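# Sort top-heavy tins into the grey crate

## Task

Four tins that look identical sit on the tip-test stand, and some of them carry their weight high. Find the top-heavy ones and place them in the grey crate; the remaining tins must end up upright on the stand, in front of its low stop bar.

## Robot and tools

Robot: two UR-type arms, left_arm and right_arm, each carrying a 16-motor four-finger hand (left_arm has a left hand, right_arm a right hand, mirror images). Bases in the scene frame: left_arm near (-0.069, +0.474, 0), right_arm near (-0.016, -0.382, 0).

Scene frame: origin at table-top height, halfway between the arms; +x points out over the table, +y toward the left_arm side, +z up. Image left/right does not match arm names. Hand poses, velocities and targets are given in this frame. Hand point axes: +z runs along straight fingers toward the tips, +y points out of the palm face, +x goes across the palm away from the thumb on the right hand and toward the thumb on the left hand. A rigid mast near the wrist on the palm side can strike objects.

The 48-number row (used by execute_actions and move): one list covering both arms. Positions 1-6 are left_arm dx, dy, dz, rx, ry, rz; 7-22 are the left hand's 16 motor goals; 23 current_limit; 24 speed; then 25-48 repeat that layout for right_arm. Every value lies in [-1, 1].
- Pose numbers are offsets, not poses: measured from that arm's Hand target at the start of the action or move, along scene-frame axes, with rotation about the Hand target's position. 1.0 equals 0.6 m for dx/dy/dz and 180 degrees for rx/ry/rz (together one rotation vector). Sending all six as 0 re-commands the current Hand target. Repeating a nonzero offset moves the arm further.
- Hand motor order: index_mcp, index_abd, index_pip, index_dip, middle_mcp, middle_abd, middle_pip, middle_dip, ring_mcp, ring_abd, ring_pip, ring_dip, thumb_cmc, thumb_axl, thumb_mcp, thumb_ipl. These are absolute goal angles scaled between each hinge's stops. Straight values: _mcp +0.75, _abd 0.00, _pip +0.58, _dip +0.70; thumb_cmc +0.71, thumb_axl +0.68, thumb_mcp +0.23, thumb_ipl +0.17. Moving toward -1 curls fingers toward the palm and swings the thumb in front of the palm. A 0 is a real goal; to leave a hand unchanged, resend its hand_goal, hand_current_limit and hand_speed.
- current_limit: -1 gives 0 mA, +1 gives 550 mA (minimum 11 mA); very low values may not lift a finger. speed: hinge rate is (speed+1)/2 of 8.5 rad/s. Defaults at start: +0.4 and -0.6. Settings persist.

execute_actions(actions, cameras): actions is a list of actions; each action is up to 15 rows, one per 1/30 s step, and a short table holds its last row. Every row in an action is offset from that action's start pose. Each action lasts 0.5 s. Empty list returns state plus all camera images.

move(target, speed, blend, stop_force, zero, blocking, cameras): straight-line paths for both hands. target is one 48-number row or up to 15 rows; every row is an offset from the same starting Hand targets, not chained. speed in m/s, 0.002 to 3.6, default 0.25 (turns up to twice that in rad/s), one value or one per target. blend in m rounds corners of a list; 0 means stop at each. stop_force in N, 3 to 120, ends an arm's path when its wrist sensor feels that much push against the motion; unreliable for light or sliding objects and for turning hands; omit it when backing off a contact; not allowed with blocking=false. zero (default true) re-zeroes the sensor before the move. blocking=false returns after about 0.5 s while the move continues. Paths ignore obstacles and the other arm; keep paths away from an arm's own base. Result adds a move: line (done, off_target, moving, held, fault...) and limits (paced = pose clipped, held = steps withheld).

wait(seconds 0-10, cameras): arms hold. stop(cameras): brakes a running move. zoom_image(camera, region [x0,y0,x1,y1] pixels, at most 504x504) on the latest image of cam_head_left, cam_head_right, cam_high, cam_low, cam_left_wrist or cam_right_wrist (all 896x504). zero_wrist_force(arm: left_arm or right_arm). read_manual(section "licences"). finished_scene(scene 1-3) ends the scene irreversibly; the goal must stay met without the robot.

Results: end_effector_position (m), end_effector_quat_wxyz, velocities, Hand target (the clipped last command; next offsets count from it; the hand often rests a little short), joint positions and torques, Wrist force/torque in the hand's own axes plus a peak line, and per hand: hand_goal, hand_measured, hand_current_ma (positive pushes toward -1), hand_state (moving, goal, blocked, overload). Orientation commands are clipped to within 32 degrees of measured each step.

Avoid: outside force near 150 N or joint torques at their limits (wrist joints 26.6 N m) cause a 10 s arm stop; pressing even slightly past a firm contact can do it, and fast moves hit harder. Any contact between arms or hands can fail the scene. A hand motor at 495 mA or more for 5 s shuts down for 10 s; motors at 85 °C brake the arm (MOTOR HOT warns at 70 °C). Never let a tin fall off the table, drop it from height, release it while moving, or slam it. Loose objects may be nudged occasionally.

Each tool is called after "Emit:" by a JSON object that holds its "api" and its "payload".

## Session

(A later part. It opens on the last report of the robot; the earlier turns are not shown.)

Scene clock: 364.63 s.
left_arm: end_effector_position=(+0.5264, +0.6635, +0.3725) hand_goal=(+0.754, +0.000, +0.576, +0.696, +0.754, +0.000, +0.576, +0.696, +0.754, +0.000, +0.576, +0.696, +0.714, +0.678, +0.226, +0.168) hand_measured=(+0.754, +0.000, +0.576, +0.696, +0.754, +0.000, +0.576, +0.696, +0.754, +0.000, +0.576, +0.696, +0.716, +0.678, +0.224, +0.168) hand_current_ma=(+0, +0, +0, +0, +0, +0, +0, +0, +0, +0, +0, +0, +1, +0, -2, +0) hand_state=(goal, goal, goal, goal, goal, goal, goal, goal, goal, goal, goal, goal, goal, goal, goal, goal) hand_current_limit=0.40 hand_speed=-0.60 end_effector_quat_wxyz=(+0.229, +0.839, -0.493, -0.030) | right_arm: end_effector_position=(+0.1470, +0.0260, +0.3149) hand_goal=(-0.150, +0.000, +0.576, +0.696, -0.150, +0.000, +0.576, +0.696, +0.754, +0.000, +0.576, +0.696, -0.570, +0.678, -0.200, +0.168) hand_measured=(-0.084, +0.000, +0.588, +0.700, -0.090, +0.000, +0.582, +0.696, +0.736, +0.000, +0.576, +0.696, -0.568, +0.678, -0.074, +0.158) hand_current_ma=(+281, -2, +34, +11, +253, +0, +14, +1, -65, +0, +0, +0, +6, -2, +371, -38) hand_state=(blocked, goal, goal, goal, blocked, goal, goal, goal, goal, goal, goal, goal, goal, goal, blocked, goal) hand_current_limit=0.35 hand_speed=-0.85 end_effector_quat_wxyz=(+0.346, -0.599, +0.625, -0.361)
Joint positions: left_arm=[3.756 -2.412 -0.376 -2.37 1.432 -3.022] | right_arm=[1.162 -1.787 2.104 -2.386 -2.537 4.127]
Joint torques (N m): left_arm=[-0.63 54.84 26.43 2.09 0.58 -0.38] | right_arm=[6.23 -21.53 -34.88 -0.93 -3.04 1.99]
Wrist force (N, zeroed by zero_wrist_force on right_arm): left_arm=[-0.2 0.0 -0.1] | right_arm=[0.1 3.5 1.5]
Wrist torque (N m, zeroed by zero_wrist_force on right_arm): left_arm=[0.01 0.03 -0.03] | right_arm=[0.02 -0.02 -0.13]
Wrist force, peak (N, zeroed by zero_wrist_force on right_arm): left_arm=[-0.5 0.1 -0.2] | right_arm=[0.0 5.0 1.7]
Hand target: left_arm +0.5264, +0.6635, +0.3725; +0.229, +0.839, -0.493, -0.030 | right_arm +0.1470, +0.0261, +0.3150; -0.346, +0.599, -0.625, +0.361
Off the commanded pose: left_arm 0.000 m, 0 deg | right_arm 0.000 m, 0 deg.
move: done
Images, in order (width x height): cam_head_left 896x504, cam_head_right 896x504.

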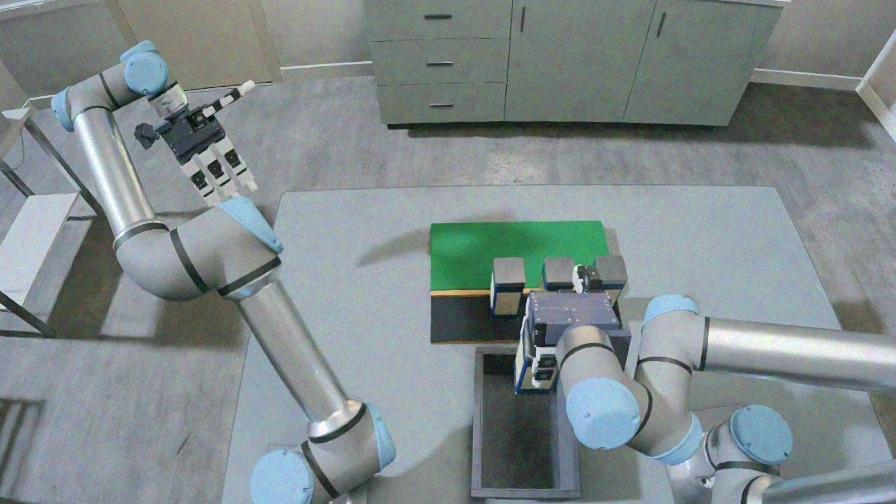

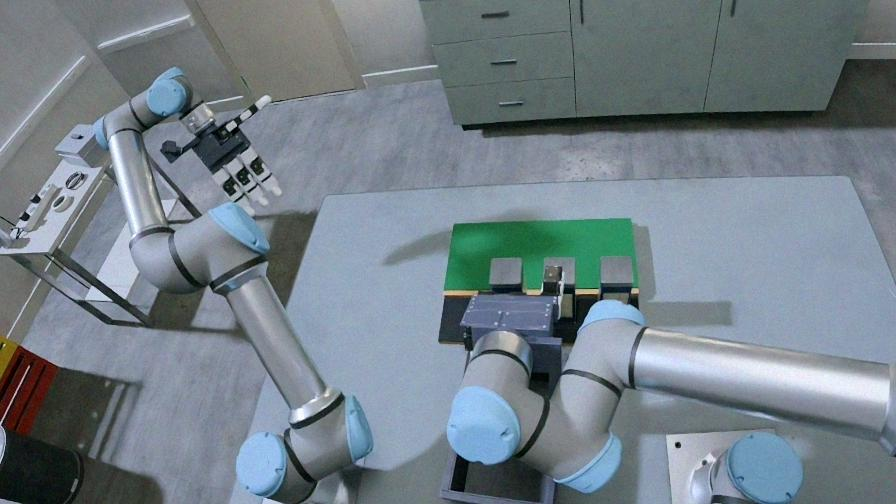

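Emit:
{"api": "move", "payload": {"target": [0,0,0,0,0,0,0.754,0,0.576,0.696,0.754,0,0.576,0.696,0.754,0,0.576,0.696,0.714,0.678,0.226,0.168,0.4,-0.6,0,0,-0.3083,0,0,0,-0.15,0,0.576,0.696,-0.15,0,0.576,0.696,0.754,0,0.576,0.696,-0.571,0.678,-0.2,0.168,0.35,-0.85], "speed": 0.12}}

Emit:
{"api": "move", "payload": {"target": [0,0,0,0,0,0,0.754,0,0.576,0.696,0.754,0,0.576,0.696,0.754,0,0.576,0.696,0.714,0.678,0.226,0.168,0.4,-0.6,0,0,-0.035,0,0,0,-0.15,0,0.576,0.696,-0.15,0,0.576,0.696,0.754,0,0.576,0.696,-0.571,0.678,-0.2,0.168,0.35,-0.85], "speed": 0.015, "stop_force": 4, "cameras": ["cam_head_left","cam_high"]}}

Emit:
{"api": "zoom_image", "payload": {"camera": "cam_head_left", "region": [440, 300, 660, 504]}}

Scene clock: 380.40 s.
left_arm: end_effector_position=(+0.5264, +0.6635, +0.3725) hand_goal=(+0.754, +0.000, +0.576, +0.696, +0.754, +0.000, +0.576, +0.696, +0.754, +0.000, +0.576, +0.696, +0.714, +0.678, +0.226, +0.168) hand_measured=(+0.754, +0.000, +0.576, +0.696, +0.754, +0.000, +0.576, +0.696, +0.754, +0.000, +0.576, +0.696, +0.716, +0.678, +0.224, +0.168) hand_current_ma=(+0, +0, +0, +0, +0, +0, +0, +0, +0, +0, +0, +0, +1, +0, -2, +0) hand_state=(goal, goal, goal, goal, goal, goal, goal, goal, goal, goal, goal, goal, goal, goal, goal, goal) hand_current_limit=0.40 hand_speed=-0.60 end_effector_quat_wxyz=(+0.229, +0.839, -0.493, -0.030) | right_arm: end_effector_position=(+0.1470, +0.0261, +0.1301) hand_goal=(-0.150, +0.000, +0.576, +0.696, -0.150, +0.000, +0.576, +0.696, +0.754, +0.000, +0.576, +0.696, -0.570, +0.678, -0.200, +0.168) hand_measured=(-0.084, +0.000, +0.588, +0.700, -0.090, +0.000, +0.582, +0.696, +0.736, +0.000, +0.576, +0.696, -0.568, +0.678, -0.074, +0.158) hand_current_ma=(+281, -2, +34, +11, +253, +0, +14, +1, -64, +0, +0, +0, +6, -2, +371, -39) hand_state=(blocked, goal, goal, goal, blocked, goal, goal, goal, goal, goal, goal, goal, goal, goal, blocked, goal) hand_current_limit=0.35 hand_speed=-0.85 end_effector_quat_wxyz=(+0.346, -0.599, +0.625, -0.361)
Joint positions: left_arm=[3.756 -2.412 -0.376 -2.37 1.432 -3.022] | right_arm=[1.162 -1.461 2.39 -2.999 -2.537 4.128]
Joint torques (N m): left_arm=[0.22 54.67 26.67 1.92 0.62 -0.28] | right_arm=[-7.11 -11.72 -5.34 -4.62 0.28 -1.63]
Wrist force (N, zeroed by zero_wrist_force on right_arm): left_arm=[-0.2 0.2 0.0] | right_arm=[0.1 3.6 1.8]
Wrist torque (N m, zeroed by zero_wrist_force on right_arm): left_arm=[0.03 0.03 -0.03] | right_arm=[0.02 -0.04 0.00]
Wrist force, peak (N, zeroed by zero_wrist_force on right_arm): left_arm=[-0.4 0.1 0.1] | right_arm=[0.2 4.8 2.1]
Hand target: left_arm +0.5264, +0.6635, +0.3725; +0.229, +0.839, -0.493, -0.030 | right_arm +0.1470, +0.0261, +0.1300; -0.346, +0.599, -0.625, +0.361
Off the commanded pose: left_arm 0.000 m, 0 deg | right_arm 0.000 m, 0 deg.
move: done

Scene clock: 382.23 s.
left_arm: end_effector_position=(+0.5264, +0.6635, +0.3725) hand_goal=(+0.754, +0.000, +0.576, +0.696, +0.754, +0.000, +0.576, +0.696, +0.754, +0.000, +0.576, +0.696, +0.714, +0.678, +0.226, +0.168) hand_measured=(+0.754, +0.000, +0.576, +0.696, +0.754, +0.000, +0.576, +0.696, +0.754, +0.000, +0.576, +0.696, +0.716, +0.678, +0.224, +0.168) hand_current_ma=(+0, +0, +0, +0, +0, +0, +0, +0, +0, +0, +0, +0, +1, +0, -2, +0) hand_state=(goal, goal, goal, goal, goal, goal, goal, goal, goal, goal, goal, goal, goal, goal, goal, goal) hand_current_limit=0.40 hand_speed=-0.60 end_effector_quat_wxyz=(+0.229, +0.839, -0.493, -0.030) | right_arm: end_effector_position=(+0.1470, +0.0261, +0.1200) hand_goal=(-0.150, +0.000, +0.576, +0.696, -0.150, +0.000, +0.576, +0.696, +0.754, +0.000, +0.576, +0.696, -0.570, +0.678, -0.200, +0.168) hand_measured=(-0.084, +0.000, +0.588, +0.700, -0.090, +0.000, +0.582, +0.696, +0.736, +0.000, +0.576, +0.696, -0.568, +0.676, -0.074, +0.156) hand_current_ma=(+278, -2, +34, +11, +250, +0, +14, +1, -64, +0, +0, +0, +5, -4, +371, -53) hand_state=(blocked, goal, goal, goal, blocked, goal, goal, goal, goal, goal, goal, goal, goal, goal, blocked, goal) hand_current_limit=0.35 hand_speed=-0.85 end_effector_quat_wxyz=(+0.346, -0.599, +0.625, -0.361)
Joint positions: left_arm=[3.756 -2.412 -0.376 -2.37 1.432 -3.022] | right_arm=[1.162 -1.432 2.399 -3.036 -2.537 4.128]
Joint torques (N m): left_arm=[0.07 54.27 25.99 2.03 0.6 -0.5] | right_arm=[-5.67 -28.57 -27.09 -0.8 -0.35 -0.06]
Wrist force (N, zeroed by zero_wrist_force on right_arm): left_arm=[-0.4 -0.1 0.0] | right_arm=[0.1 3.5 1.9]
Wrist torque (N m, zeroed by zero_wrist_force on right_arm): left_arm=[-0.02 0.06 -0.03] | right_arm=[-0.01 -0.03 -0.02]
Wrist force, peak (N, zeroed by zero_wrist_force on right_arm): left_arm=[-0.4 -0.1 0.0] | right_arm=[1.1 -6.0 -3.6]
Hand target: left_arm +0.5264, +0.6635, +0.3725; +0.229, +0.839, -0.493, -0.030 | right_arm +0.1470, +0.0260, +0.1200; -0.346, +0.599, -0.625, +0.361 (not the last commanded pose)
Off the commanded pose: left_arm 0.000 m, 0 deg | right_arm 0.011 m, 0 deg.
move: contact (right_arm)
Images, in order (width x height): cam_head_left 896x504, cam_high 896x504.

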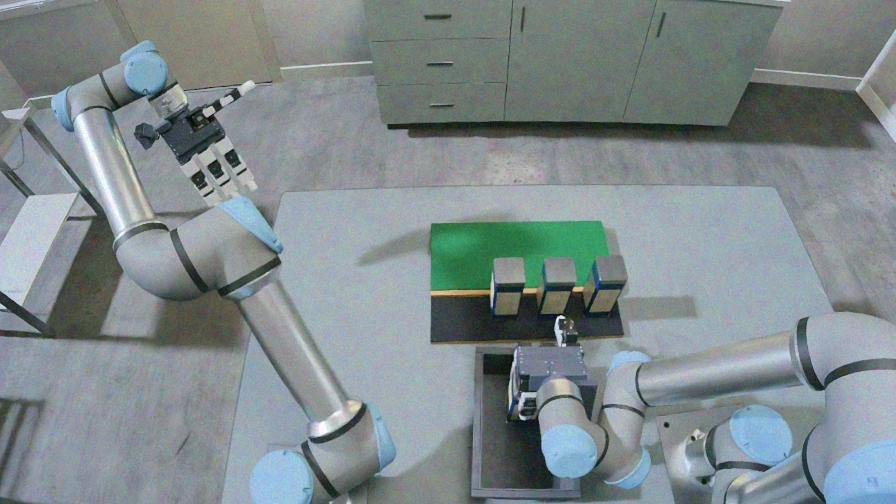

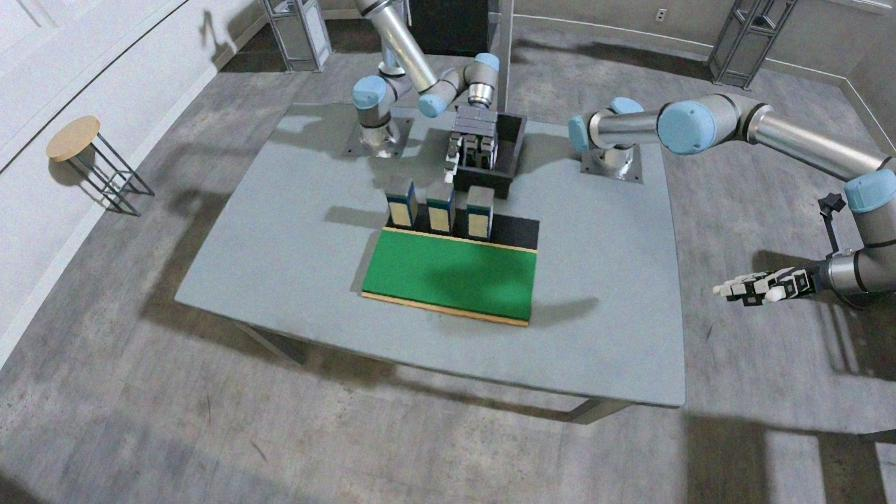

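Scaled by 2.291 from the camera's 896x504 image, which has a finer 1280x720 frame.

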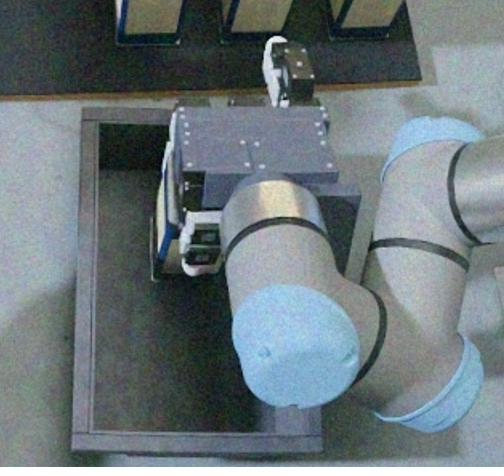

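Emit:
{"api": "move", "payload": {"target": [0,0,0,0,0,0,0.754,0,0.576,0.696,0.754,0,0.576,0.696,0.754,0,0.576,0.696,0.714,0.678,0.226,0.168,0.4,-0.6,0,0,-0.0035,0,0,0,-0.15,0,0.576,0.696,-0.15,0,0.576,0.696,0.754,0,0.576,0.696,-0.571,0.678,-0.2,0.168,0.35,-0.85], "speed": 0.01}}

Emit:
{"api": "move", "payload": {"target": [0,0,0,0,0,0,0.754,0,0.576,0.696,0.754,0,0.576,0.696,0.754,0,0.576,0.696,0.714,0.678,0.226,0.168,0.4,-0.6,0,0,0,0,0,0,-0.05,0,0.576,0.696,-0.06,0,0.576,0.696,0.754,0,0.576,0.696,-0.571,0.678,-0.03,0.168,0.35,-0.9]}}

Emit:
{"api": "move", "payload": {"target": [0,0,0,0,0,0,0.754,0,0.576,0.696,0.754,0,0.576,0.696,0.754,0,0.576,0.696,0.714,0.678,0.226,0.168,0.4,-0.6,0,0,0,0,0,0,0.04,0,0.576,0.696,0.03,0,0.576,0.696,0.754,0,0.576,0.696,-0.571,0.678,0.067,0.168,0.35,-0.8]}}

Emit:
{"api": "move", "payload": {"target": [[0,0,0,0,0,0,0.754,0,0.576,0.696,0.754,0,0.576,0.696,0.754,0,0.576,0.696,0.714,0.678,0.226,0.168,0.4,-0.6,0,0,0.08,0,0,0,0.04,0,0.576,0.696,0.03,0,0.576,0.696,0.754,0,0.576,0.696,-0.571,0.678,0.067,0.168,0.35,-0.8],[0,0,0,0,0,0,0.754,0,0.576,0.696,0.754,0,0.576,0.696,0.754,0,0.576,0.696,0.714,0.678,0.226,0.168,0.4,-0.6,0,0,0.3285,0,0,0,0.04,0,0.576,0.696,0.03,0,0.576,0.696,0.754,0,0.576,0.696,-0.571,0.678,0.067,0.168,0.35,-0.8]], "speed": [0.08,0.2], "blend": [0.01,0], "cameras": ["cam_head_left","cam_high"]}}

Emit:
{"api": "zoom_image", "payload": {"camera": "cam_head_left", "region": [440, 240, 660, 444]}}

Scene clock: 403.77 s.
left_arm: end_effector_position=(+0.5264, +0.6635, +0.3725) hand_goal=(+0.754, +0.000, +0.576, +0.696, +0.754, +0.000, +0.576, +0.696, +0.754, +0.000, +0.576, +0.696, +0.714, +0.678, +0.226, +0.168) hand_measured=(+0.754, +0.000, +0.576, +0.696, +0.754, +0.000, +0.576, +0.696, +0.754, +0.000, +0.576, +0.696, +0.716, +0.678, +0.224, +0.168) hand_current_ma=(+0, +0, +0, +0, +0, +0, +0, +0, +0, +0, +0, +0, +1, +0, -2, +0) hand_state=(goal, goal, goal, goal, goal, goal, goal, goal, goal, goal, goal, goal, goal, goal, goal, goal) hand_current_limit=0.40 hand_speed=-0.60 end_effector_quat_wxyz=(+0.229, +0.839, -0.493, -0.030) | right_arm: end_effector_position=(+0.1470, +0.0260, +0.1180) hand_goal=(-0.150, +0.000, +0.576, +0.696, -0.150, +0.000, +0.576, +0.696, +0.754, +0.000, +0.576, +0.696, -0.570, +0.678, -0.200, +0.168) hand_measured=(-0.084, +0.000, +0.588, +0.700, -0.090, +0.000, +0.582, +0.696, +0.736, +0.000, +0.576, +0.696, -0.568, +0.676, -0.074, +0.154) hand_current_ma=(+277, -1, +34, +11, +248, +0, +14, +1, -64, +0, +0, +0, +5, -4, +371, -61) hand_state=(blocked, goal, goal, goal, blocked, goal, goal, goal, goal, goal, goal, goal, goal, goal, blocked, goal) hand_current_limit=0.35 hand_speed=-0.85 end_effector_quat_wxyz=(+0.346, -0.599, +0.625, -0.361)
Joint positions: left_arm=[3.756 -2.412 -0.376 -2.37 1.432 -3.022] | right_arm=[1.162 -1.427 2.401 -3.044 -2.537 4.128]
Joint torques (N m): left_arm=[-0.16 54.82 25.65 2.06 0.61 -0.45] | right_arm=[-4.36 -8.51 -0.98 -3.38 -0.66 0.1]
Wrist force (N, zeroed by zero_wrist_force on right_arm): left_arm=[-0.2 0.1 -0.1] | right_arm=[0.0 -5.3 -3.3]
Wrist torque (N m, zeroed by zero_wrist_force on right_arm): left_arm=[0.02 0.03 -0.02] | right_arm=[-0.19 -0.09 0.03]
Wrist force, peak (N, zeroed by zero_wrist_force on right_arm): left_arm=[-0.4 0.2 0.0] | right_arm=[1.0 -5.5 -3.7]
Hand target: left_arm +0.5264, +0.6635, +0.3725; +0.229, +0.839, -0.493, -0.030 | right_arm +0.1470, +0.0260, +0.1179; -0.346, +0.599, -0.625, +0.361
Off the commanded pose: left_arm 0.000 m, 0 deg | right_arm 0.000 m, 0 deg.
move: done

Scene clock: 404.43 s.
left_arm: end_effector_position=(+0.5264, +0.6635, +0.3725) hand_goal=(+0.754, +0.000, +0.576, +0.696, +0.754, +0.000, +0.576, +0.696, +0.754, +0.000, +0.576, +0.696, +0.714, +0.678, +0.226, +0.168) hand_measured=(+0.754, +0.000, +0.576, +0.696, +0.754, +0.000, +0.576, +0.696, +0.754, +0.000, +0.576, +0.696, +0.716, +0.678, +0.224, +0.168) hand_current_ma=(+0, +0, +0, +0, +0, +0, +0, +0, +0, +0, +0, +0, +1, +0, -2, +0) hand_state=(goal, goal, goal, goal, goal, goal, goal, goal, goal, goal, goal, goal, goal, goal, goal, goal) hand_current_limit=0.40 hand_speed=-0.60 end_effector_quat_wxyz=(+0.229, +0.839, -0.493, -0.030) | right_arm: end_effector_position=(+0.1470, +0.0260, +0.1179) hand_goal=(-0.050, +0.000, +0.576, +0.696, -0.060, +0.000, +0.576, +0.696, +0.754, +0.000, +0.576, +0.696, -0.570, +0.678, -0.030, +0.168) hand_measured=(-0.054, +0.000, +0.578, +0.698, -0.064, +0.000, +0.578, +0.696, +0.736, +0.000, +0.576, +0.696, -0.568, +0.676, -0.032, +0.166) hand_current_ma=(-12, -1, +5, +7, -12, +0, +6, +1, -64, +0, +0, +0, +3, -4, -8, -8) hand_state=(goal, goal, goal, goal, goal, goal, goal, goal, goal, goal, goal, goal, goal, goal, goal, goal) hand_current_limit=0.35 hand_speed=-0.90 end_effector_quat_wxyz=(+0.346, -0.599, +0.625, -0.361)
Joint positions: left_arm=[3.756 -2.412 -0.376 -2.37 1.432 -3.022] | right_arm=[1.162 -1.426 2.401 -3.044 -2.537 4.128]
Joint torques (N m): left_arm=[-0.08 54.75 26.3 2.04 0.6 -0.38] | right_arm=[-4.21 -13.63 -6.53 -3.83 -0.67 0.22]
Wrist force (N, zeroed by zero_wrist_force on right_arm): left_arm=[-0.2 0.0 -0.2] | right_arm=[0.1 0.1 0.4]
Wrist torque (N m, zeroed by zero_wrist_force on right_arm): left_arm=[0.02 0.03 -0.02] | right_arm=[-0.16 -0.05 -0.01]
Wrist force, peak (N, zeroed by zero_wrist_force on right_arm): left_arm=[-0.4 0.1 -0.1] | right_arm=[0.0 -5.6 -3.3]
Hand target: left_arm +0.5264, +0.6635, +0.3725; +0.229, +0.839, -0.493, -0.030 | right_arm +0.1470, +0.0260, +0.1179; -0.346, +0.599, -0.625, +0.361
Off the commanded pose: left_arm 0.000 m, 0 deg | right_arm 0.000 m, 0 deg.
move: done

Scene clock: 404.93 s.
left_arm: end_effector_position=(+0.5264, +0.6635, +0.3725) hand_goal=(+0.754, +0.000, +0.576, +0.696, +0.754, +0.000, +0.576, +0.696, +0.754, +0.000, +0.576, +0.696, +0.714, +0.678, +0.226, +0.168) hand_measured=(+0.754, +0.000, +0.576, +0.696, +0.754, +0.000, +0.576, +0.696, +0.754, +0.000, +0.576, +0.696, +0.716, +0.678, +0.224, +0.168) hand_current_ma=(+0, +0, +0, +0, +0, +0, +0, +0, +0, +0, +0, +0, +1, +0, -2, +0) hand_state=(goal, goal, goal, goal, goal, goal, goal, goal, goal, goal, goal, goal, goal, goal, goal, goal) hand_current_limit=0.40 hand_speed=-0.60 end_effector_quat_wxyz=(+0.229, +0.839, -0.493, -0.030) | right_arm: end_effector_position=(+0.1470, +0.0260, +0.1179) hand_goal=(+0.040, +0.000, +0.576, +0.696, +0.030, +0.000, +0.576, +0.696, +0.754, +0.000, +0.576, +0.696, -0.570, +0.678, +0.068, +0.168) hand_measured=(+0.026, +0.000, +0.576, +0.698, +0.018, +0.000, +0.576, +0.696, +0.736, +0.000, +0.576, +0.696, -0.568, +0.676, +0.064, +0.166) hand_current_ma=(-51, -1, -1, +6, -41, +0, +0, +1, -64, +0, +0, +0, +3, -4, -14, -8) hand_state=(goal, goal, goal, goal, goal, goal, goal, goal, goal, goal, goal, goal, goal, goal, goal, goal) hand_current_limit=0.35 hand_speed=-0.80 end_effector_quat_wxyz=(+0.346, -0.599, +0.625, -0.361)
Joint positions: left_arm=[3.756 -2.412 -0.376 -2.37 1.432 -3.022] | right_arm=[1.162 -1.426 2.401 -3.044 -2.537 4.128]
Joint torques (N m): left_arm=[0.03 55.29 26.74 2.1 0.73 -0.49] | right_arm=[-4.48 -16.75 -10.88 -3.81 -0.71 0.23]
Wrist force (N, zeroed by zero_wrist_force on right_arm): left_arm=[0.0 0.1 -0.1] | right_arm=[0.1 0.4 -0.5]
Wrist torque (N m, zeroed by zero_wrist_force on right_arm): left_arm=[0.02 0.00 0.00] | right_arm=[-0.15 -0.05 0.00]
Wrist force, peak (N, zeroed by zero_wrist_force on right_arm): left_arm=[-0.3 0.0 -0.1] | right_arm=[0.2 0.7 -0.6]
Hand target: left_arm +0.5264, +0.6635, +0.3725; +0.229, +0.839, -0.493, -0.030 | right_arm +0.1470, +0.0260, +0.1179; -0.346, +0.599, -0.625, +0.361
Off the commanded pose: left_arm 0.000 m, 0 deg | right_arm 0.000 m, 0 deg.
move: done

Scene clock: 407.00 s.
left_arm: end_effector_position=(+0.5264, +0.6635, +0.3725) hand_goal=(+0.754, +0.000, +0.576, +0.696, +0.754, +0.000, +0.576, +0.696, +0.754, +0.000, +0.576, +0.696, +0.714, +0.678, +0.226, +0.168) hand_measured=(+0.754, +0.000, +0.576, +0.696, +0.754, +0.000, +0.576, +0.696, +0.754, +0.000, +0.576, +0.696, +0.716, +0.678, +0.224, +0.168) hand_current_ma=(+0, +0, +0, +0, +0, +0, +0, +0, +0, +0, +0, +0, +1, +0, -2, +0) hand_state=(goal, goal, goal, goal, goal, goal, goal, goal, goal, goal, goal, goal, goal, goal, goal, goal) hand_current_limit=0.40 hand_speed=-0.60 end_effector_quat_wxyz=(+0.229, +0.839, -0.493, -0.030) | right_arm: end_effector_position=(+0.1470, +0.0260, +0.3150) hand_goal=(+0.040, +0.000, +0.576, +0.696, +0.030, +0.000, +0.576, +0.696, +0.754, +0.000, +0.576, +0.696, -0.570, +0.678, +0.068, +0.168) hand_measured=(+0.034, +0.000, +0.574, +0.698, +0.024, +0.000, +0.574, +0.696, +0.736, +0.000, +0.576, +0.696, -0.568, +0.676, +0.064, +0.166) hand_current_ma=(-19, -1, -3, +6, -19, +0, -3, +1, -64, +0, +0, +0, +3, -4, -14, -8) hand_state=(goal, goal, goal, goal, goal, goal, goal, goal, goal, goal, goal, goal, goal, goal, goal, goal) hand_current_limit=0.35 hand_speed=-0.80 end_effector_quat_wxyz=(+0.346, -0.599, +0.625, -0.361)
Joint positions: left_arm=[3.756 -2.412 -0.376 -2.37 1.432 -3.022] | right_arm=[1.162 -1.787 2.104 -2.386 -2.537 4.128]
Joint torques (N m): left_arm=[-0.57 54.53 26.67 2.16 0.77 -0.48] | right_arm=[6.12 -19.88 -33.26 -0.3 -2.85 1.93]
Wrist force (N, zeroed by zero_wrist_force on right_arm): left_arm=[-0.1 0.1 0.2] | right_arm=[0.1 0.2 0.1]
Wrist torque (N m, zeroed by zero_wrist_force on right_arm): left_arm=[0.00 0.02 -0.01] | right_arm=[-0.12 -0.04 -0.11]
Wrist force, peak (N, zeroed by zero_wrist_force on right_arm): left_arm=[-0.3 0.1 -0.2] | right_arm=[0.1 1.3 0.1]
Hand target: left_arm +0.5264, +0.6635, +0.3725; +0.229, +0.839, -0.493, -0.030 | right_arm +0.1470, +0.0260, +0.3150; -0.346, +0.599, -0.625, +0.361
Off the commanded pose: left_arm 0.000 m, 0 deg | right_arm 0.000 m, 0 deg.
move: done
Images, in order (width x height): cam_head_left 896x504, cam_high 896x504.

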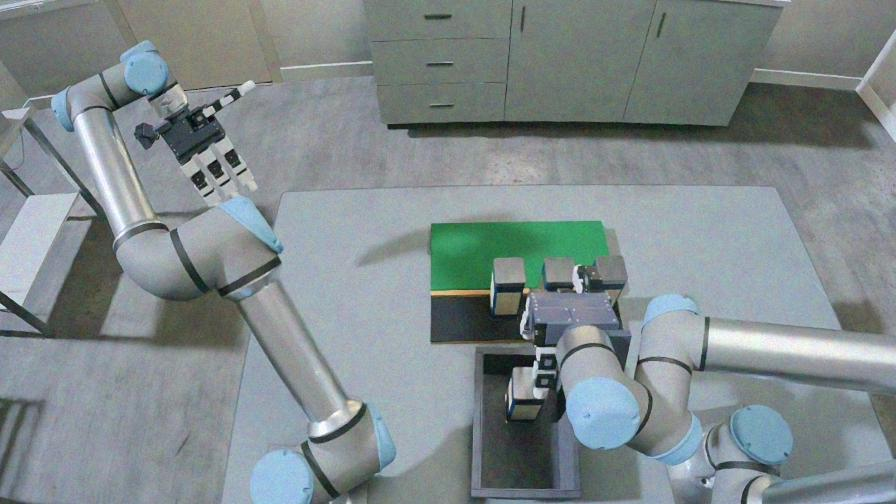

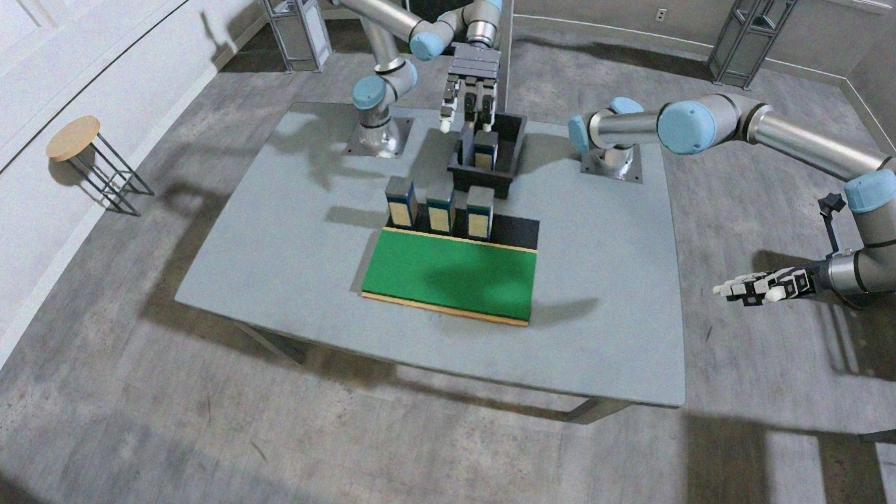

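Scaled by 2.291 from the camera's 896x504 image, which has a finer 1280x720 frame.

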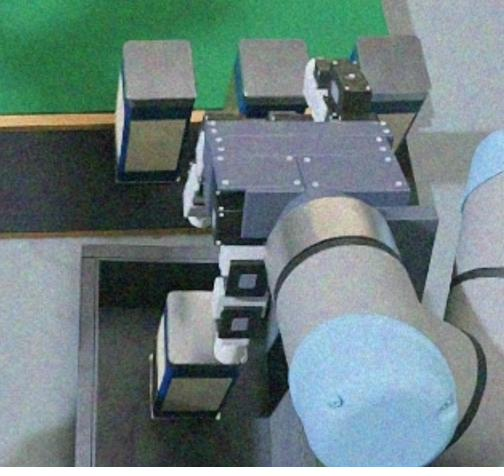

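Emit:
{"api": "move", "payload": {"target": [[0,0,0,0,0,0,0.754,0,0.576,0.696,0.754,0,0.576,0.696,0.754,0,0.576,0.696,0.714,0.678,0.226,0.168,0.4,-0.6,0.3977,-0.1392,0,0,0,0,0.096,0,0.576,0.696,0.096,0,0.576,0.696,0.754,0,0.576,0.696,-0.571,0.678,0.067,0.168,0.4,-0.4],[0,0,0,0,0,0,0.754,0,0.576,0.696,0.754,0,0.576,0.696,0.754,0,0.576,0.696,0.714,0.678,0.226,0.168,0.4,-0.6,0.3977,-0.1392,-0.3,0,0,0,0.096,0,0.576,0.696,0.096,0,0.576,0.696,0.754,0,0.576,0.696,-0.571,0.678,0.067,0.168,0.4,-0.4]], "speed": [0.2,0.14]}}

Emit:
{"api": "move", "payload": {"target": [0,0,0,0,0,0,0.754,0,0.576,0.696,0.754,0,0.576,0.696,0.754,0,0.576,0.696,0.714,0.678,0.226,0.168,0.4,-0.6,0,0,0,0,0,0,-0.15,0,0.576,0.696,-0.15,0,0.576,0.696,0.754,0,0.576,0.696,-0.571,0.678,-0.2,0.168,0.35,-0.85], "cameras": ["cam_low"]}}

Emit:
{"api": "zoom_image", "payload": {"camera": "cam_low", "region": [360, 180, 620, 360]}}

Scene clock: 426.13 s.
left_arm: end_effector_position=(+0.5264, +0.6635, +0.3725) hand_goal=(+0.754, +0.000, +0.576, +0.696, +0.754, +0.000, +0.576, +0.696, +0.754, +0.000, +0.576, +0.696, +0.714, +0.678, +0.226, +0.168) hand_measured=(+0.754, +0.000, +0.576, +0.696, +0.754, +0.000, +0.576, +0.696, +0.754, +0.000, +0.576, +0.696, +0.716, +0.678, +0.224, +0.168) hand_current_ma=(+0, +0, +0, +0, +0, +0, +0, +0, +0, +0, +0, +0, +1, +0, -2, +0) hand_state=(goal, goal, goal, goal, goal, goal, goal, goal, goal, goal, goal, goal, goal, goal, goal, goal) hand_current_limit=0.40 hand_speed=-0.60 end_effector_quat_wxyz=(+0.229, +0.839, -0.493, -0.030) | right_arm: end_effector_position=(+0.3856, -0.0575, +0.1350) hand_goal=(+0.096, +0.000, +0.576, +0.696, +0.096, +0.000, +0.576, +0.696, +0.754, +0.000, +0.576, +0.696, -0.570, +0.678, +0.068, +0.168) hand_measured=(+0.090, +0.000, +0.574, +0.698, +0.090, +0.000, +0.574, +0.696, +0.736, +0.000, +0.576, +0.696, -0.568, +0.676, +0.064, +0.166) hand_current_ma=(-19, -1, -3, +6, -19, +0, -3, +1, -63, +0, +0, +0, +3, -4, -12, -8) hand_state=(goal, goal, goal, goal, goal, goal, goal, goal, goal, goal, goal, goal, goal, goal, goal, goal) hand_current_limit=0.40 hand_speed=-0.40 end_effector_quat_wxyz=(+0.346, -0.599, +0.625, -0.361)
Joint positions: left_arm=[3.756 -2.412 -0.376 -2.37 1.432 -3.022] | right_arm=[0.509 -1.32 2.332 -3.545 -2.08 3.469]
Joint torques (N m): left_arm=[-0.32 54.95 27.29 2.03 0.7 -0.47] | right_arm=[5.91 -15.49 -2.27 -4.31 -2.06 -1.81]
Wrist force (N, zeroed by zero_wrist_force on right_arm): left_arm=[-0.3 0.1 -0.1] | right_arm=[0.1 0.7 -0.3]
Wrist torque (N m, zeroed by zero_wrist_force on right_arm): left_arm=[0.02 0.03 -0.03] | right_arm=[-0.03 -0.03 0.01]
Wrist force, peak (N, zeroed by zero_wrist_force on right_arm): left_arm=[-0.4 0.1 -0.2] | right_arm=[0.3 1.3 0.2]
Hand target: left_arm +0.5264, +0.6635, +0.3725; +0.229, +0.839, -0.493, -0.030 | right_arm +0.3856, -0.0575, +0.1350; -0.346, +0.599, -0.625, +0.361
Off the commanded pose: left_arm 0.000 m, 0 deg | right_arm 0.000 m, 0 deg.
move: done

Scene clock: 426.83 s.
left_arm: end_effector_position=(+0.5264, +0.6635, +0.3725) hand_goal=(+0.754, +0.000, +0.576, +0.696, +0.754, +0.000, +0.576, +0.696, +0.754, +0.000, +0.576, +0.696, +0.714, +0.678, +0.226, +0.168) hand_measured=(+0.754, +0.000, +0.576, +0.696, +0.754, +0.000, +0.576, +0.696, +0.754, +0.000, +0.576, +0.696, +0.716, +0.678, +0.224, +0.168) hand_current_ma=(+0, +0, +0, +0, +0, +0, +0, +0, +0, +0, +0, +0, +1, +0, -2, +0) hand_state=(goal, goal, goal, goal, goal, goal, goal, goal, goal, goal, goal, goal, goal, goal, goal, goal) hand_current_limit=0.40 hand_speed=-0.60 end_effector_quat_wxyz=(+0.229, +0.839, -0.493, -0.030) | right_arm: end_effector_position=(+0.3856, -0.0575, +0.1350) hand_goal=(-0.150, +0.000, +0.576, +0.696, -0.150, +0.000, +0.576, +0.696, +0.754, +0.000, +0.576, +0.696, -0.570, +0.678, -0.200, +0.168) hand_measured=(-0.078, -0.002, +0.590, +0.700, -0.082, +0.000, +0.582, +0.696, +0.736, +0.000, +0.576, +0.696, -0.564, +0.680, -0.074, +0.162) hand_current_ma=(+310, -6, +44, +10, +293, -1, +16, +1, -63, +0, +0, +0, +20, +6, +371, -21) hand_state=(blocked, goal, goal, goal, blocked, goal, goal, goal, goal, goal, goal, goal, goal, goal, blocked, goal) hand_current_limit=0.35 hand_speed=-0.85 end_effector_quat_wxyz=(+0.346, -0.599, +0.625, -0.361)
Joint positions: left_arm=[3.756 -2.412 -0.376 -2.37 1.432 -3.022] | right_arm=[0.509 -1.32 2.332 -3.545 -2.08 3.469]
Joint torques (N m): left_arm=[0.2 55.05 26.81 2.16 0.78 -0.4] | right_arm=[5.73 -15.46 -3.35 -3.74 -1.81 -1.63]
Wrist force (N, zeroed by zero_wrist_force on right_arm): left_arm=[-0.1 0.0 0.0] | right_arm=[-0.1 1.0 1.2]
Wrist torque (N m, zeroed by zero_wrist_force on right_arm): left_arm=[0.00 0.02 -0.01] | right_arm=[0.14 0.01 -0.03]
Wrist force, peak (N, zeroed by zero_wrist_force on right_arm): left_arm=[-0.3 -0.2 -0.2] | right_arm=[0.2 1.0 1.3]
Hand target: left_arm +0.5264, +0.6635, +0.3725; +0.229, +0.839, -0.493, -0.030 | right_arm +0.3856, -0.0575, +0.1350; -0.346, +0.599, -0.625, +0.361
Off the commanded pose: left_arm 0.000 m, 0 deg | right_arm 0.000 m, 0 deg.
move: done
Images, in order (width x height): cam_low 896x504.

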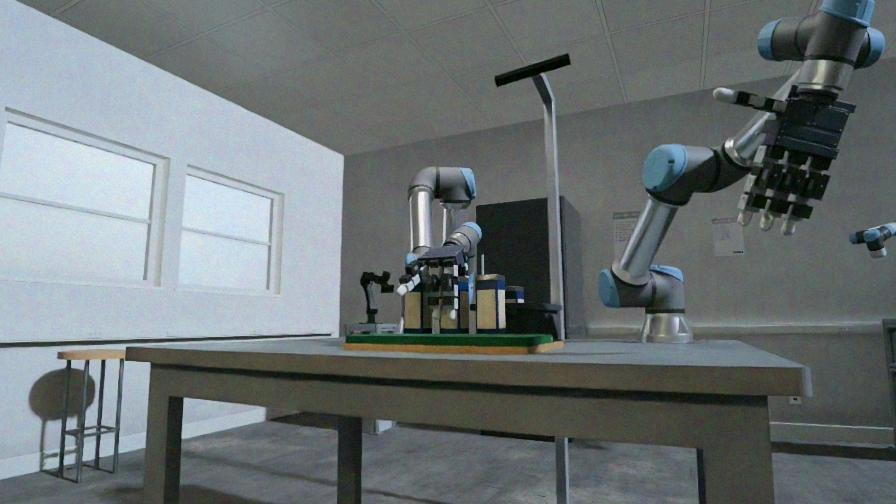

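Scaled by 1.938 from the camera's 896x504 image, which has a finer 1280x720 frame.

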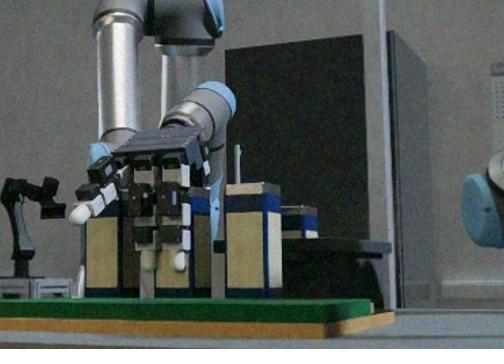

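Emit:
{"api": "move", "payload": {"target": [[0,0,0,0,0,0,0.754,0,0.576,0.696,0.754,0,0.576,0.696,0.754,0,0.576,0.696,0.714,0.678,0.226,0.168,0.4,-0.6,0,0,0.3083,0,0,0,-0.15,0,0.576,0.696,-0.15,0,0.576,0.696,0.754,0,0.576,0.696,-0.571,0.678,-0.2,0.168,0.35,-0.85],[0,0,0,0,0,0,0.754,0,0.576,0.696,0.754,0,0.576,0.696,0.754,0,0.576,0.696,0.714,0.678,0.226,0.168,0.4,-0.6,-0.5943,0.1392,0.3083,0,0,0,-0.15,0,0.576,0.696,-0.15,0,0.576,0.696,0.754,0,0.576,0.696,-0.571,0.678,-0.2,0.168,0.35,-0.85]], "speed": [0.14,0.2], "blend": [0.01,0], "cameras": ["cam_head_left"]}}

Emit:
{"api": "zoom_image", "payload": {"camera": "cam_head_left", "region": [440, 200, 680, 504]}}

Scene clock: 443.53 s.
left_arm: end_effector_position=(+0.5264, +0.6635, +0.3725) hand_goal=(+0.754, +0.000, +0.576, +0.696, +0.754, +0.000, +0.576, +0.696, +0.754, +0.000, +0.576, +0.696, +0.714, +0.678, +0.226, +0.168) hand_measured=(+0.754, +0.000, +0.576, +0.696, +0.754, +0.000, +0.576, +0.696, +0.754, +0.000, +0.576, +0.696, +0.716, +0.678, +0.224, +0.168) hand_current_ma=(+0, +0, +0, +0, +0, +0, +0, +0, +0, +0, +0, +0, +1, +0, -2, +0) hand_state=(goal, goal, goal, goal, goal, goal, goal, goal, goal, goal, goal, goal, goal, goal, goal, goal) hand_current_limit=0.40 hand_speed=-0.60 end_effector_quat_wxyz=(+0.229, +0.839, -0.493, -0.030) | right_arm: end_effector_position=(+0.0290, +0.0260, +0.3200) hand_goal=(-0.150, +0.000, +0.576, +0.696, -0.150, +0.000, +0.576, +0.696, +0.754, +0.000, +0.576, +0.696, -0.570, +0.678, -0.200, +0.168) hand_measured=(-0.084, -0.002, +0.588, +0.700, -0.090, +0.000, +0.580, +0.696, +0.736, +0.000, +0.576, +0.696, -0.564, +0.680, -0.074, +0.158) hand_current_ma=(+278, -6, +35, +10, +254, -1, +10, +1, -62, +0, +0, +0, +20, +4, +371, -39) hand_state=(blocked, goal, goal, goal, blocked, goal, goal, goal, goal, goal, goal, goal, goal, goal, blocked, goal) hand_current_limit=0.35 hand_speed=-0.85 end_effector_quat_wxyz=(+0.346, -0.599, +0.625, -0.361)
Joint positions: left_arm=[3.756 -2.412 -0.376 -2.37 1.432 -3.022] | right_arm=[1.469 -1.809 1.986 -1.77 -2.619 4.688]
Joint torques (N m): left_arm=[-0.06 54.83 27.07 2.08 0.86 -0.67] | right_arm=[6.04 -4.91 -36.05 -0.71 -3.49 2.01]
Wrist force (N, zeroed by zero_wrist_force on right_arm): left_arm=[-0.3 0.0 -0.3] | right_arm=[-0.1 3.7 1.4]
Wrist torque (N m, zeroed by zero_wrist_force on right_arm): left_arm=[0.03 0.03 -0.02] | right_arm=[0.07 0.01 -0.13]
Wrist force, peak (N, zeroed by zero_wrist_force on right_arm): left_arm=[-0.4 0.2 -0.1] | right_arm=[0.0 5.5 2.0]
Hand target: left_arm +0.5264, +0.6635, +0.3725; +0.229, +0.839, -0.493, -0.030 | right_arm +0.0290, +0.0260, +0.3200; -0.346, +0.599, -0.625, +0.361
Off the commanded pose: left_arm 0.000 m, 0 deg | right_arm 0.000 m, 0 deg.
move: done
Images, in order (width x height): cam_head_left 896x504.

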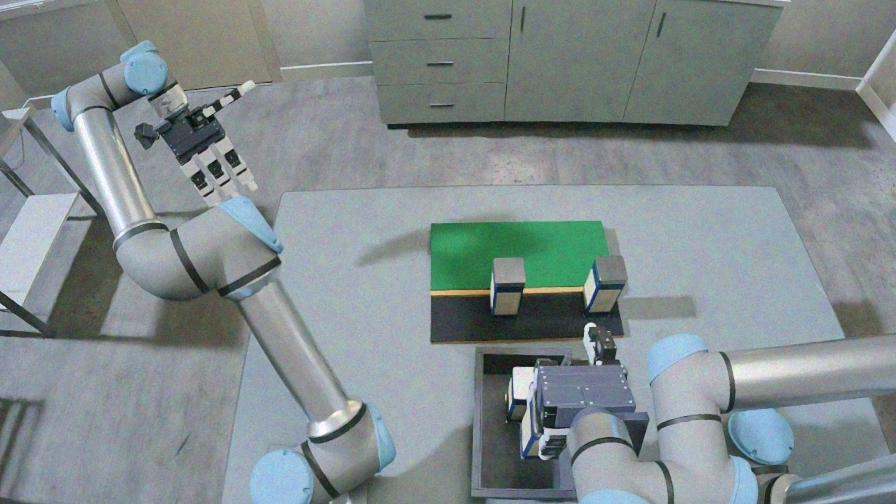

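Scaled by 1.658 from the camera's 896x504 image, which has a finer 1280x720 frame.

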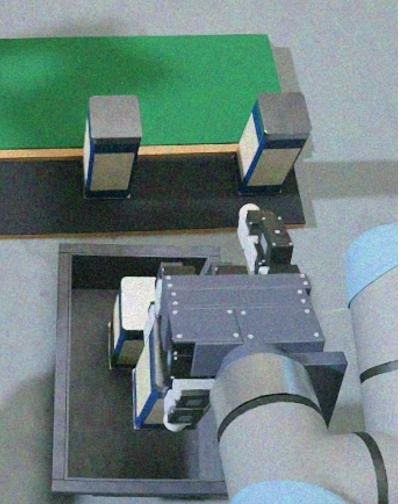

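Emit:
{"api": "move", "payload": {"target": [0,0,0,0,0,0,0.754,0,0.576,0.696,0.754,0,0.576,0.696,0.754,0,0.576,0.696,0.714,0.678,0.226,0.168,0.4,-0.6,0,0,-0.3167,0,0,0,-0.15,0,0.576,0.696,-0.15,0,0.576,0.696,0.754,0,0.576,0.696,-0.571,0.678,-0.2,0.168,0.35,-0.85], "speed": 0.12}}

Emit:
{"api": "move", "payload": {"target": [0,0,0,0,0,0,0.754,0,0.576,0.696,0.754,0,0.576,0.696,0.754,0,0.576,0.696,0.714,0.678,0.226,0.168,0.4,-0.6,0,0,-0.035,0,0,0,-0.15,0,0.576,0.696,-0.15,0,0.576,0.696,0.754,0,0.576,0.696,-0.571,0.678,-0.2,0.168,0.35,-0.85], "speed": 0.015, "stop_force": 4}}

Scene clock: 457.07 s.
left_arm: end_effector_position=(+0.5264, +0.6635, +0.3725) hand_goal=(+0.754, +0.000, +0.576, +0.696, +0.754, +0.000, +0.576, +0.696, +0.754, +0.000, +0.576, +0.696, +0.714, +0.678, +0.226, +0.168) hand_measured=(+0.754, +0.000, +0.576, +0.696, +0.754, +0.000, +0.576, +0.696, +0.754, +0.000, +0.576, +0.696, +0.716, +0.678, +0.224, +0.168) hand_current_ma=(+0, +0, +0, +0, +0, +0, +0, +0, +0, +0, +0, +0, +1, +0, -2, +0) hand_state=(goal, goal, goal, goal, goal, goal, goal, goal, goal, goal, goal, goal, goal, goal, goal, goal) hand_current_limit=0.40 hand_speed=-0.60 end_effector_quat_wxyz=(+0.229, +0.839, -0.493, -0.030) | right_arm: end_effector_position=(+0.0290, +0.0260, +0.1300) hand_goal=(-0.150, +0.000, +0.576, +0.696, -0.150, +0.000, +0.576, +0.696, +0.754, +0.000, +0.576, +0.696, -0.570, +0.678, -0.200, +0.168) hand_measured=(-0.084, -0.002, +0.588, +0.700, -0.090, +0.000, +0.580, +0.696, +0.736, +0.000, +0.576, +0.696, -0.564, +0.680, -0.074, +0.158) hand_current_ma=(+278, -6, +35, +10, +254, -1, +10, +1, -62, +0, +0, +0, +20, +4, +371, -39) hand_state=(blocked, goal, goal, goal, blocked, goal, goal, goal, goal, goal, goal, goal, goal, goal, blocked, goal) hand_current_limit=0.35 hand_speed=-0.85 end_effector_quat_wxyz=(+0.346, -0.599, +0.625, -0.361)
Joint positions: left_arm=[3.756 -2.412 -0.376 -2.37 1.432 -3.022] | right_arm=[1.469 -1.564 2.328 -2.355 -2.619 4.688]
Joint torques (N m): left_arm=[0.45 55.27 27.48 2.2 0.92 -0.54] | right_arm=[-6.66 -9.56 -7.67 -4.46 -0.08 -1.68]
Wrist force (N, zeroed by zero_wrist_force on right_arm): left_arm=[-0.2 0.0 0.0] | right_arm=[0.3 3.6 1.5]
Wrist torque (N m, zeroed by zero_wrist_force on right_arm): left_arm=[0.01 0.03 -0.02] | right_arm=[0.05 -0.07 0.00]
Wrist force, peak (N, zeroed by zero_wrist_force on right_arm): left_arm=[-0.5 0.1 0.0] | right_arm=[0.0 4.7 2.0]
Hand target: left_arm +0.5264, +0.6635, +0.3725; +0.229, +0.839, -0.493, -0.030 | right_arm +0.0290, +0.0260, +0.1300; -0.346, +0.599, -0.625, +0.361
Off the commanded pose: left_arm 0.000 m, 0 deg | right_arm 0.000 m, 0 deg.
move: done

Scene clock: 458.87 s.
left_arm: end_effector_position=(+0.5264, +0.6635, +0.3725) hand_goal=(+0.754, +0.000, +0.576, +0.696, +0.754, +0.000, +0.576, +0.696, +0.754, +0.000, +0.576, +0.696, +0.714, +0.678, +0.226, +0.168) hand_measured=(+0.754, +0.000, +0.576, +0.696, +0.754, +0.000, +0.576, +0.696, +0.754, +0.000, +0.576, +0.696, +0.716, +0.678, +0.224, +0.168) hand_current_ma=(+0, +0, +0, +0, +0, +0, +0, +0, +0, +0, +0, +0, +1, +0, -2, +0) hand_state=(goal, goal, goal, goal, goal, goal, goal, goal, goal, goal, goal, goal, goal, goal, goal, goal) hand_current_limit=0.40 hand_speed=-0.60 end_effector_quat_wxyz=(+0.229, +0.839, -0.493, -0.030) | right_arm: end_effector_position=(+0.0290, +0.0260, +0.1204) hand_goal=(-0.150, +0.000, +0.576, +0.696, -0.150, +0.000, +0.576, +0.696, +0.754, +0.000, +0.576, +0.696, -0.570, +0.678, -0.200, +0.168) hand_measured=(-0.084, -0.002, +0.588, +0.700, -0.090, +0.000, +0.580, +0.696, +0.754, +0.002, +0.580, +0.696, -0.564, +0.678, -0.074, +0.156) hand_current_ma=(+276, -4, +35, +10, +251, -1, +10, +1, +0, +2, +9, +2, +19, +2, +371, -53) hand_state=(blocked, goal, goal, goal, blocked, goal, goal, goal, goal, goal, goal, goal, goal, goal, blocked, goal) hand_current_limit=0.35 hand_speed=-0.85 end_effector_quat_wxyz=(+0.346, -0.599, +0.625, -0.361)
Joint positions: left_arm=[3.756 -2.412 -0.376 -2.37 1.432 -3.022] | right_arm=[1.469 -1.543 2.34 -2.389 -2.619 4.689]
Joint torques (N m): left_arm=[-0.08 55.48 27.35 2.16 0.9 -0.59] | right_arm=[-2.13 -26.3 -29.85 -0.54 -0.63 -0.36]
Wrist force (N, zeroed by zero_wrist_force on right_arm): left_arm=[-0.2 0.1 0.0] | right_arm=[0.3 3.0 1.5]
Wrist torque (N m, zeroed by zero_wrist_force on right_arm): left_arm=[0.01 0.02 -0.02] | right_arm=[0.03 -0.05 -0.03]
Wrist force, peak (N, zeroed by zero_wrist_force on right_arm): left_arm=[-0.2 0.3 -0.2] | right_arm=[0.7 -6.7 -4.8]
Hand target: left_arm +0.5264, +0.6635, +0.3725; +0.229, +0.839, -0.493, -0.030 | right_arm +0.0290, +0.0260, +0.1204; -0.346, +0.599, -0.625, +0.361 (not the last commanded pose)
Off the commanded pose: left_arm 0.000 m, 0 deg | right_arm 0.011 m, 0 deg.
move: contact (right_arm)

Emit:
{"api": "wait", "payload": {"seconds": 0.1, "cameras": ["cam_high","cam_head_left"]}}

Emit:
{"api": "zoom_image", "payload": {"camera": "cam_high", "region": [400, 80, 560, 210]}}

Emit:
{"api": "zoom_image", "payload": {"camera": "cam_head_left", "region": [450, 330, 650, 504]}}

Scene clock: 474.70 s.
left_arm: end_effector_position=(+0.5264, +0.6635, +0.3725) hand_goal=(+0.754, +0.000, +0.576, +0.696, +0.754, +0.000, +0.576, +0.696, +0.754, +0.000, +0.576, +0.696, +0.714, +0.678, +0.226, +0.168) hand_measured=(+0.754, +0.000, +0.576, +0.696, +0.754, +0.000, +0.576, +0.696, +0.754, +0.000, +0.576, +0.696, +0.716, +0.678, +0.224, +0.168) hand_current_ma=(+0, +0, +0, +0, +0, +0, +0, +0, +0, +0, +0, +0, +1, +0, -2, +0) hand_state=(goal, goal, goal, goal, goal, goal, goal, goal, goal, goal, goal, goal, goal, goal, goal, goal) hand_current_limit=0.40 hand_speed=-0.60 end_effector_quat_wxyz=(+0.229, +0.839, -0.493, -0.030) | right_arm: end_effector_position=(+0.0290, +0.0260, +0.1204) hand_goal=(-0.150, +0.000, +0.576, +0.696, -0.150, +0.000, +0.576, +0.696, +0.754, +0.000, +0.576, +0.696, -0.570, +0.678, -0.200, +0.168) hand_measured=(-0.084, -0.002, +0.588, +0.700, -0.090, +0.000, +0.580, +0.696, +0.754, +0.002, +0.580, +0.696, -0.564, +0.678, -0.074, +0.156) hand_current_ma=(+276, -4, +35, +10, +251, -1, +10, +1, +0, +2, +9, +2, +19, +2, +371, -53) hand_state=(blocked, goal, goal, goal, blocked, goal, goal, goal, goal, goal, goal, goal, goal, goal, blocked, goal) hand_current_limit=0.35 hand_speed=-0.85 end_effector_quat_wxyz=(+0.346, -0.599, +0.625, -0.361)
Joint positions: left_arm=[3.756 -2.412 -0.376 -2.37 1.432 -3.022] | right_arm=[1.469 -1.543 2.34 -2.389 -2.619 4.688]
Joint torques (N m): left_arm=[-0.03 55.35 26.55 2.23 0.93 -0.65] | right_arm=[-2.81 -26.63 -29.35 -0.57 -0.58 -1.54]
Wrist force (N, zeroed by zero_wrist_force on right_arm): left_arm=[-0.2 0.1 -0.2] | right_arm=[0.1 3.1 1.5]
Wrist torque (N m, zeroed by zero_wrist_force on right_arm): left_arm=[0.02 0.02 -0.01] | right_arm=[0.04 -0.01 -0.05]
Wrist force, peak (N, zeroed by zero_wrist_force on right_arm): left_arm=[-0.3 0.1 -0.3] | right_arm=[0.4 3.3 1.5]
Hand target: left_arm +0.5264, +0.6635, +0.3725; +0.229, +0.839, -0.493, -0.030 | right_arm +0.0290, +0.0260, +0.1204; -0.346, +0.599, -0.625, +0.361 (not the last commanded pose)
Off the commanded pose: left_arm 0.000 m, 0 deg | right_arm 0.011 m, 0 deg.
wait: 0.10 s; at rest from the start
Images, in order (width x height): cam_head_left 896x504, cam_high 896x504.

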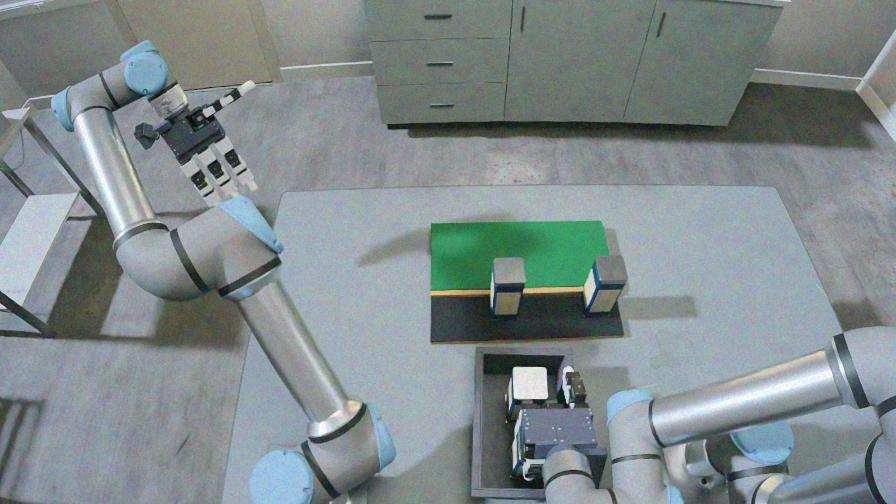

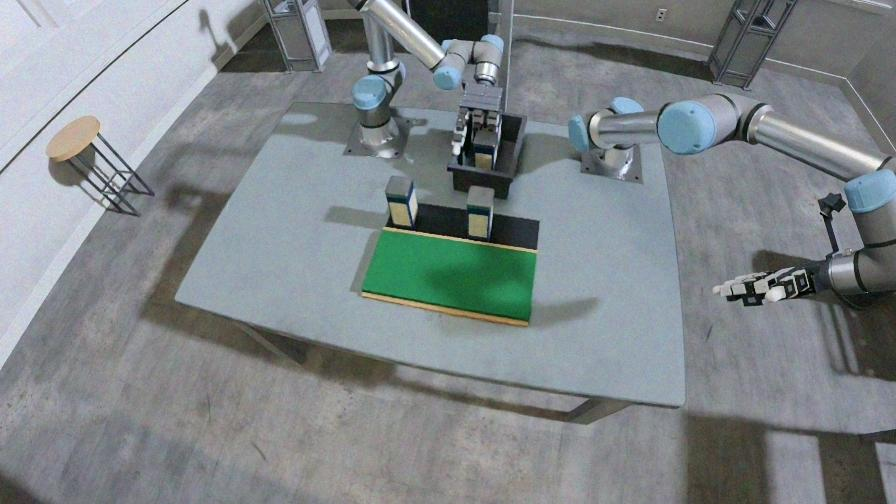

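Scaled by 3.150 from the camera's 896x504 image, which has a finer 1280x720 frame.

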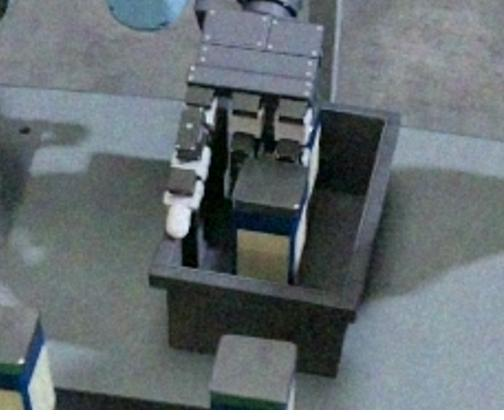

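Scaled by 2.520 from the camera's 896x504 image, which has a finer 1280x720 frame.

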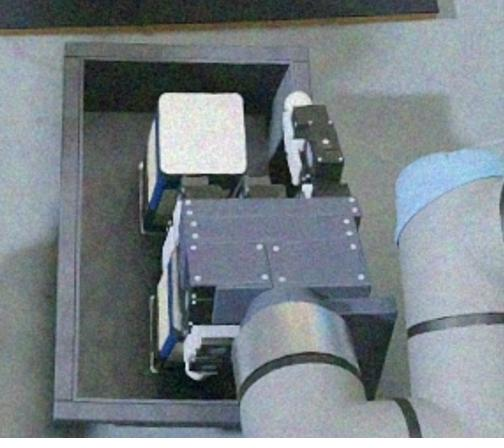

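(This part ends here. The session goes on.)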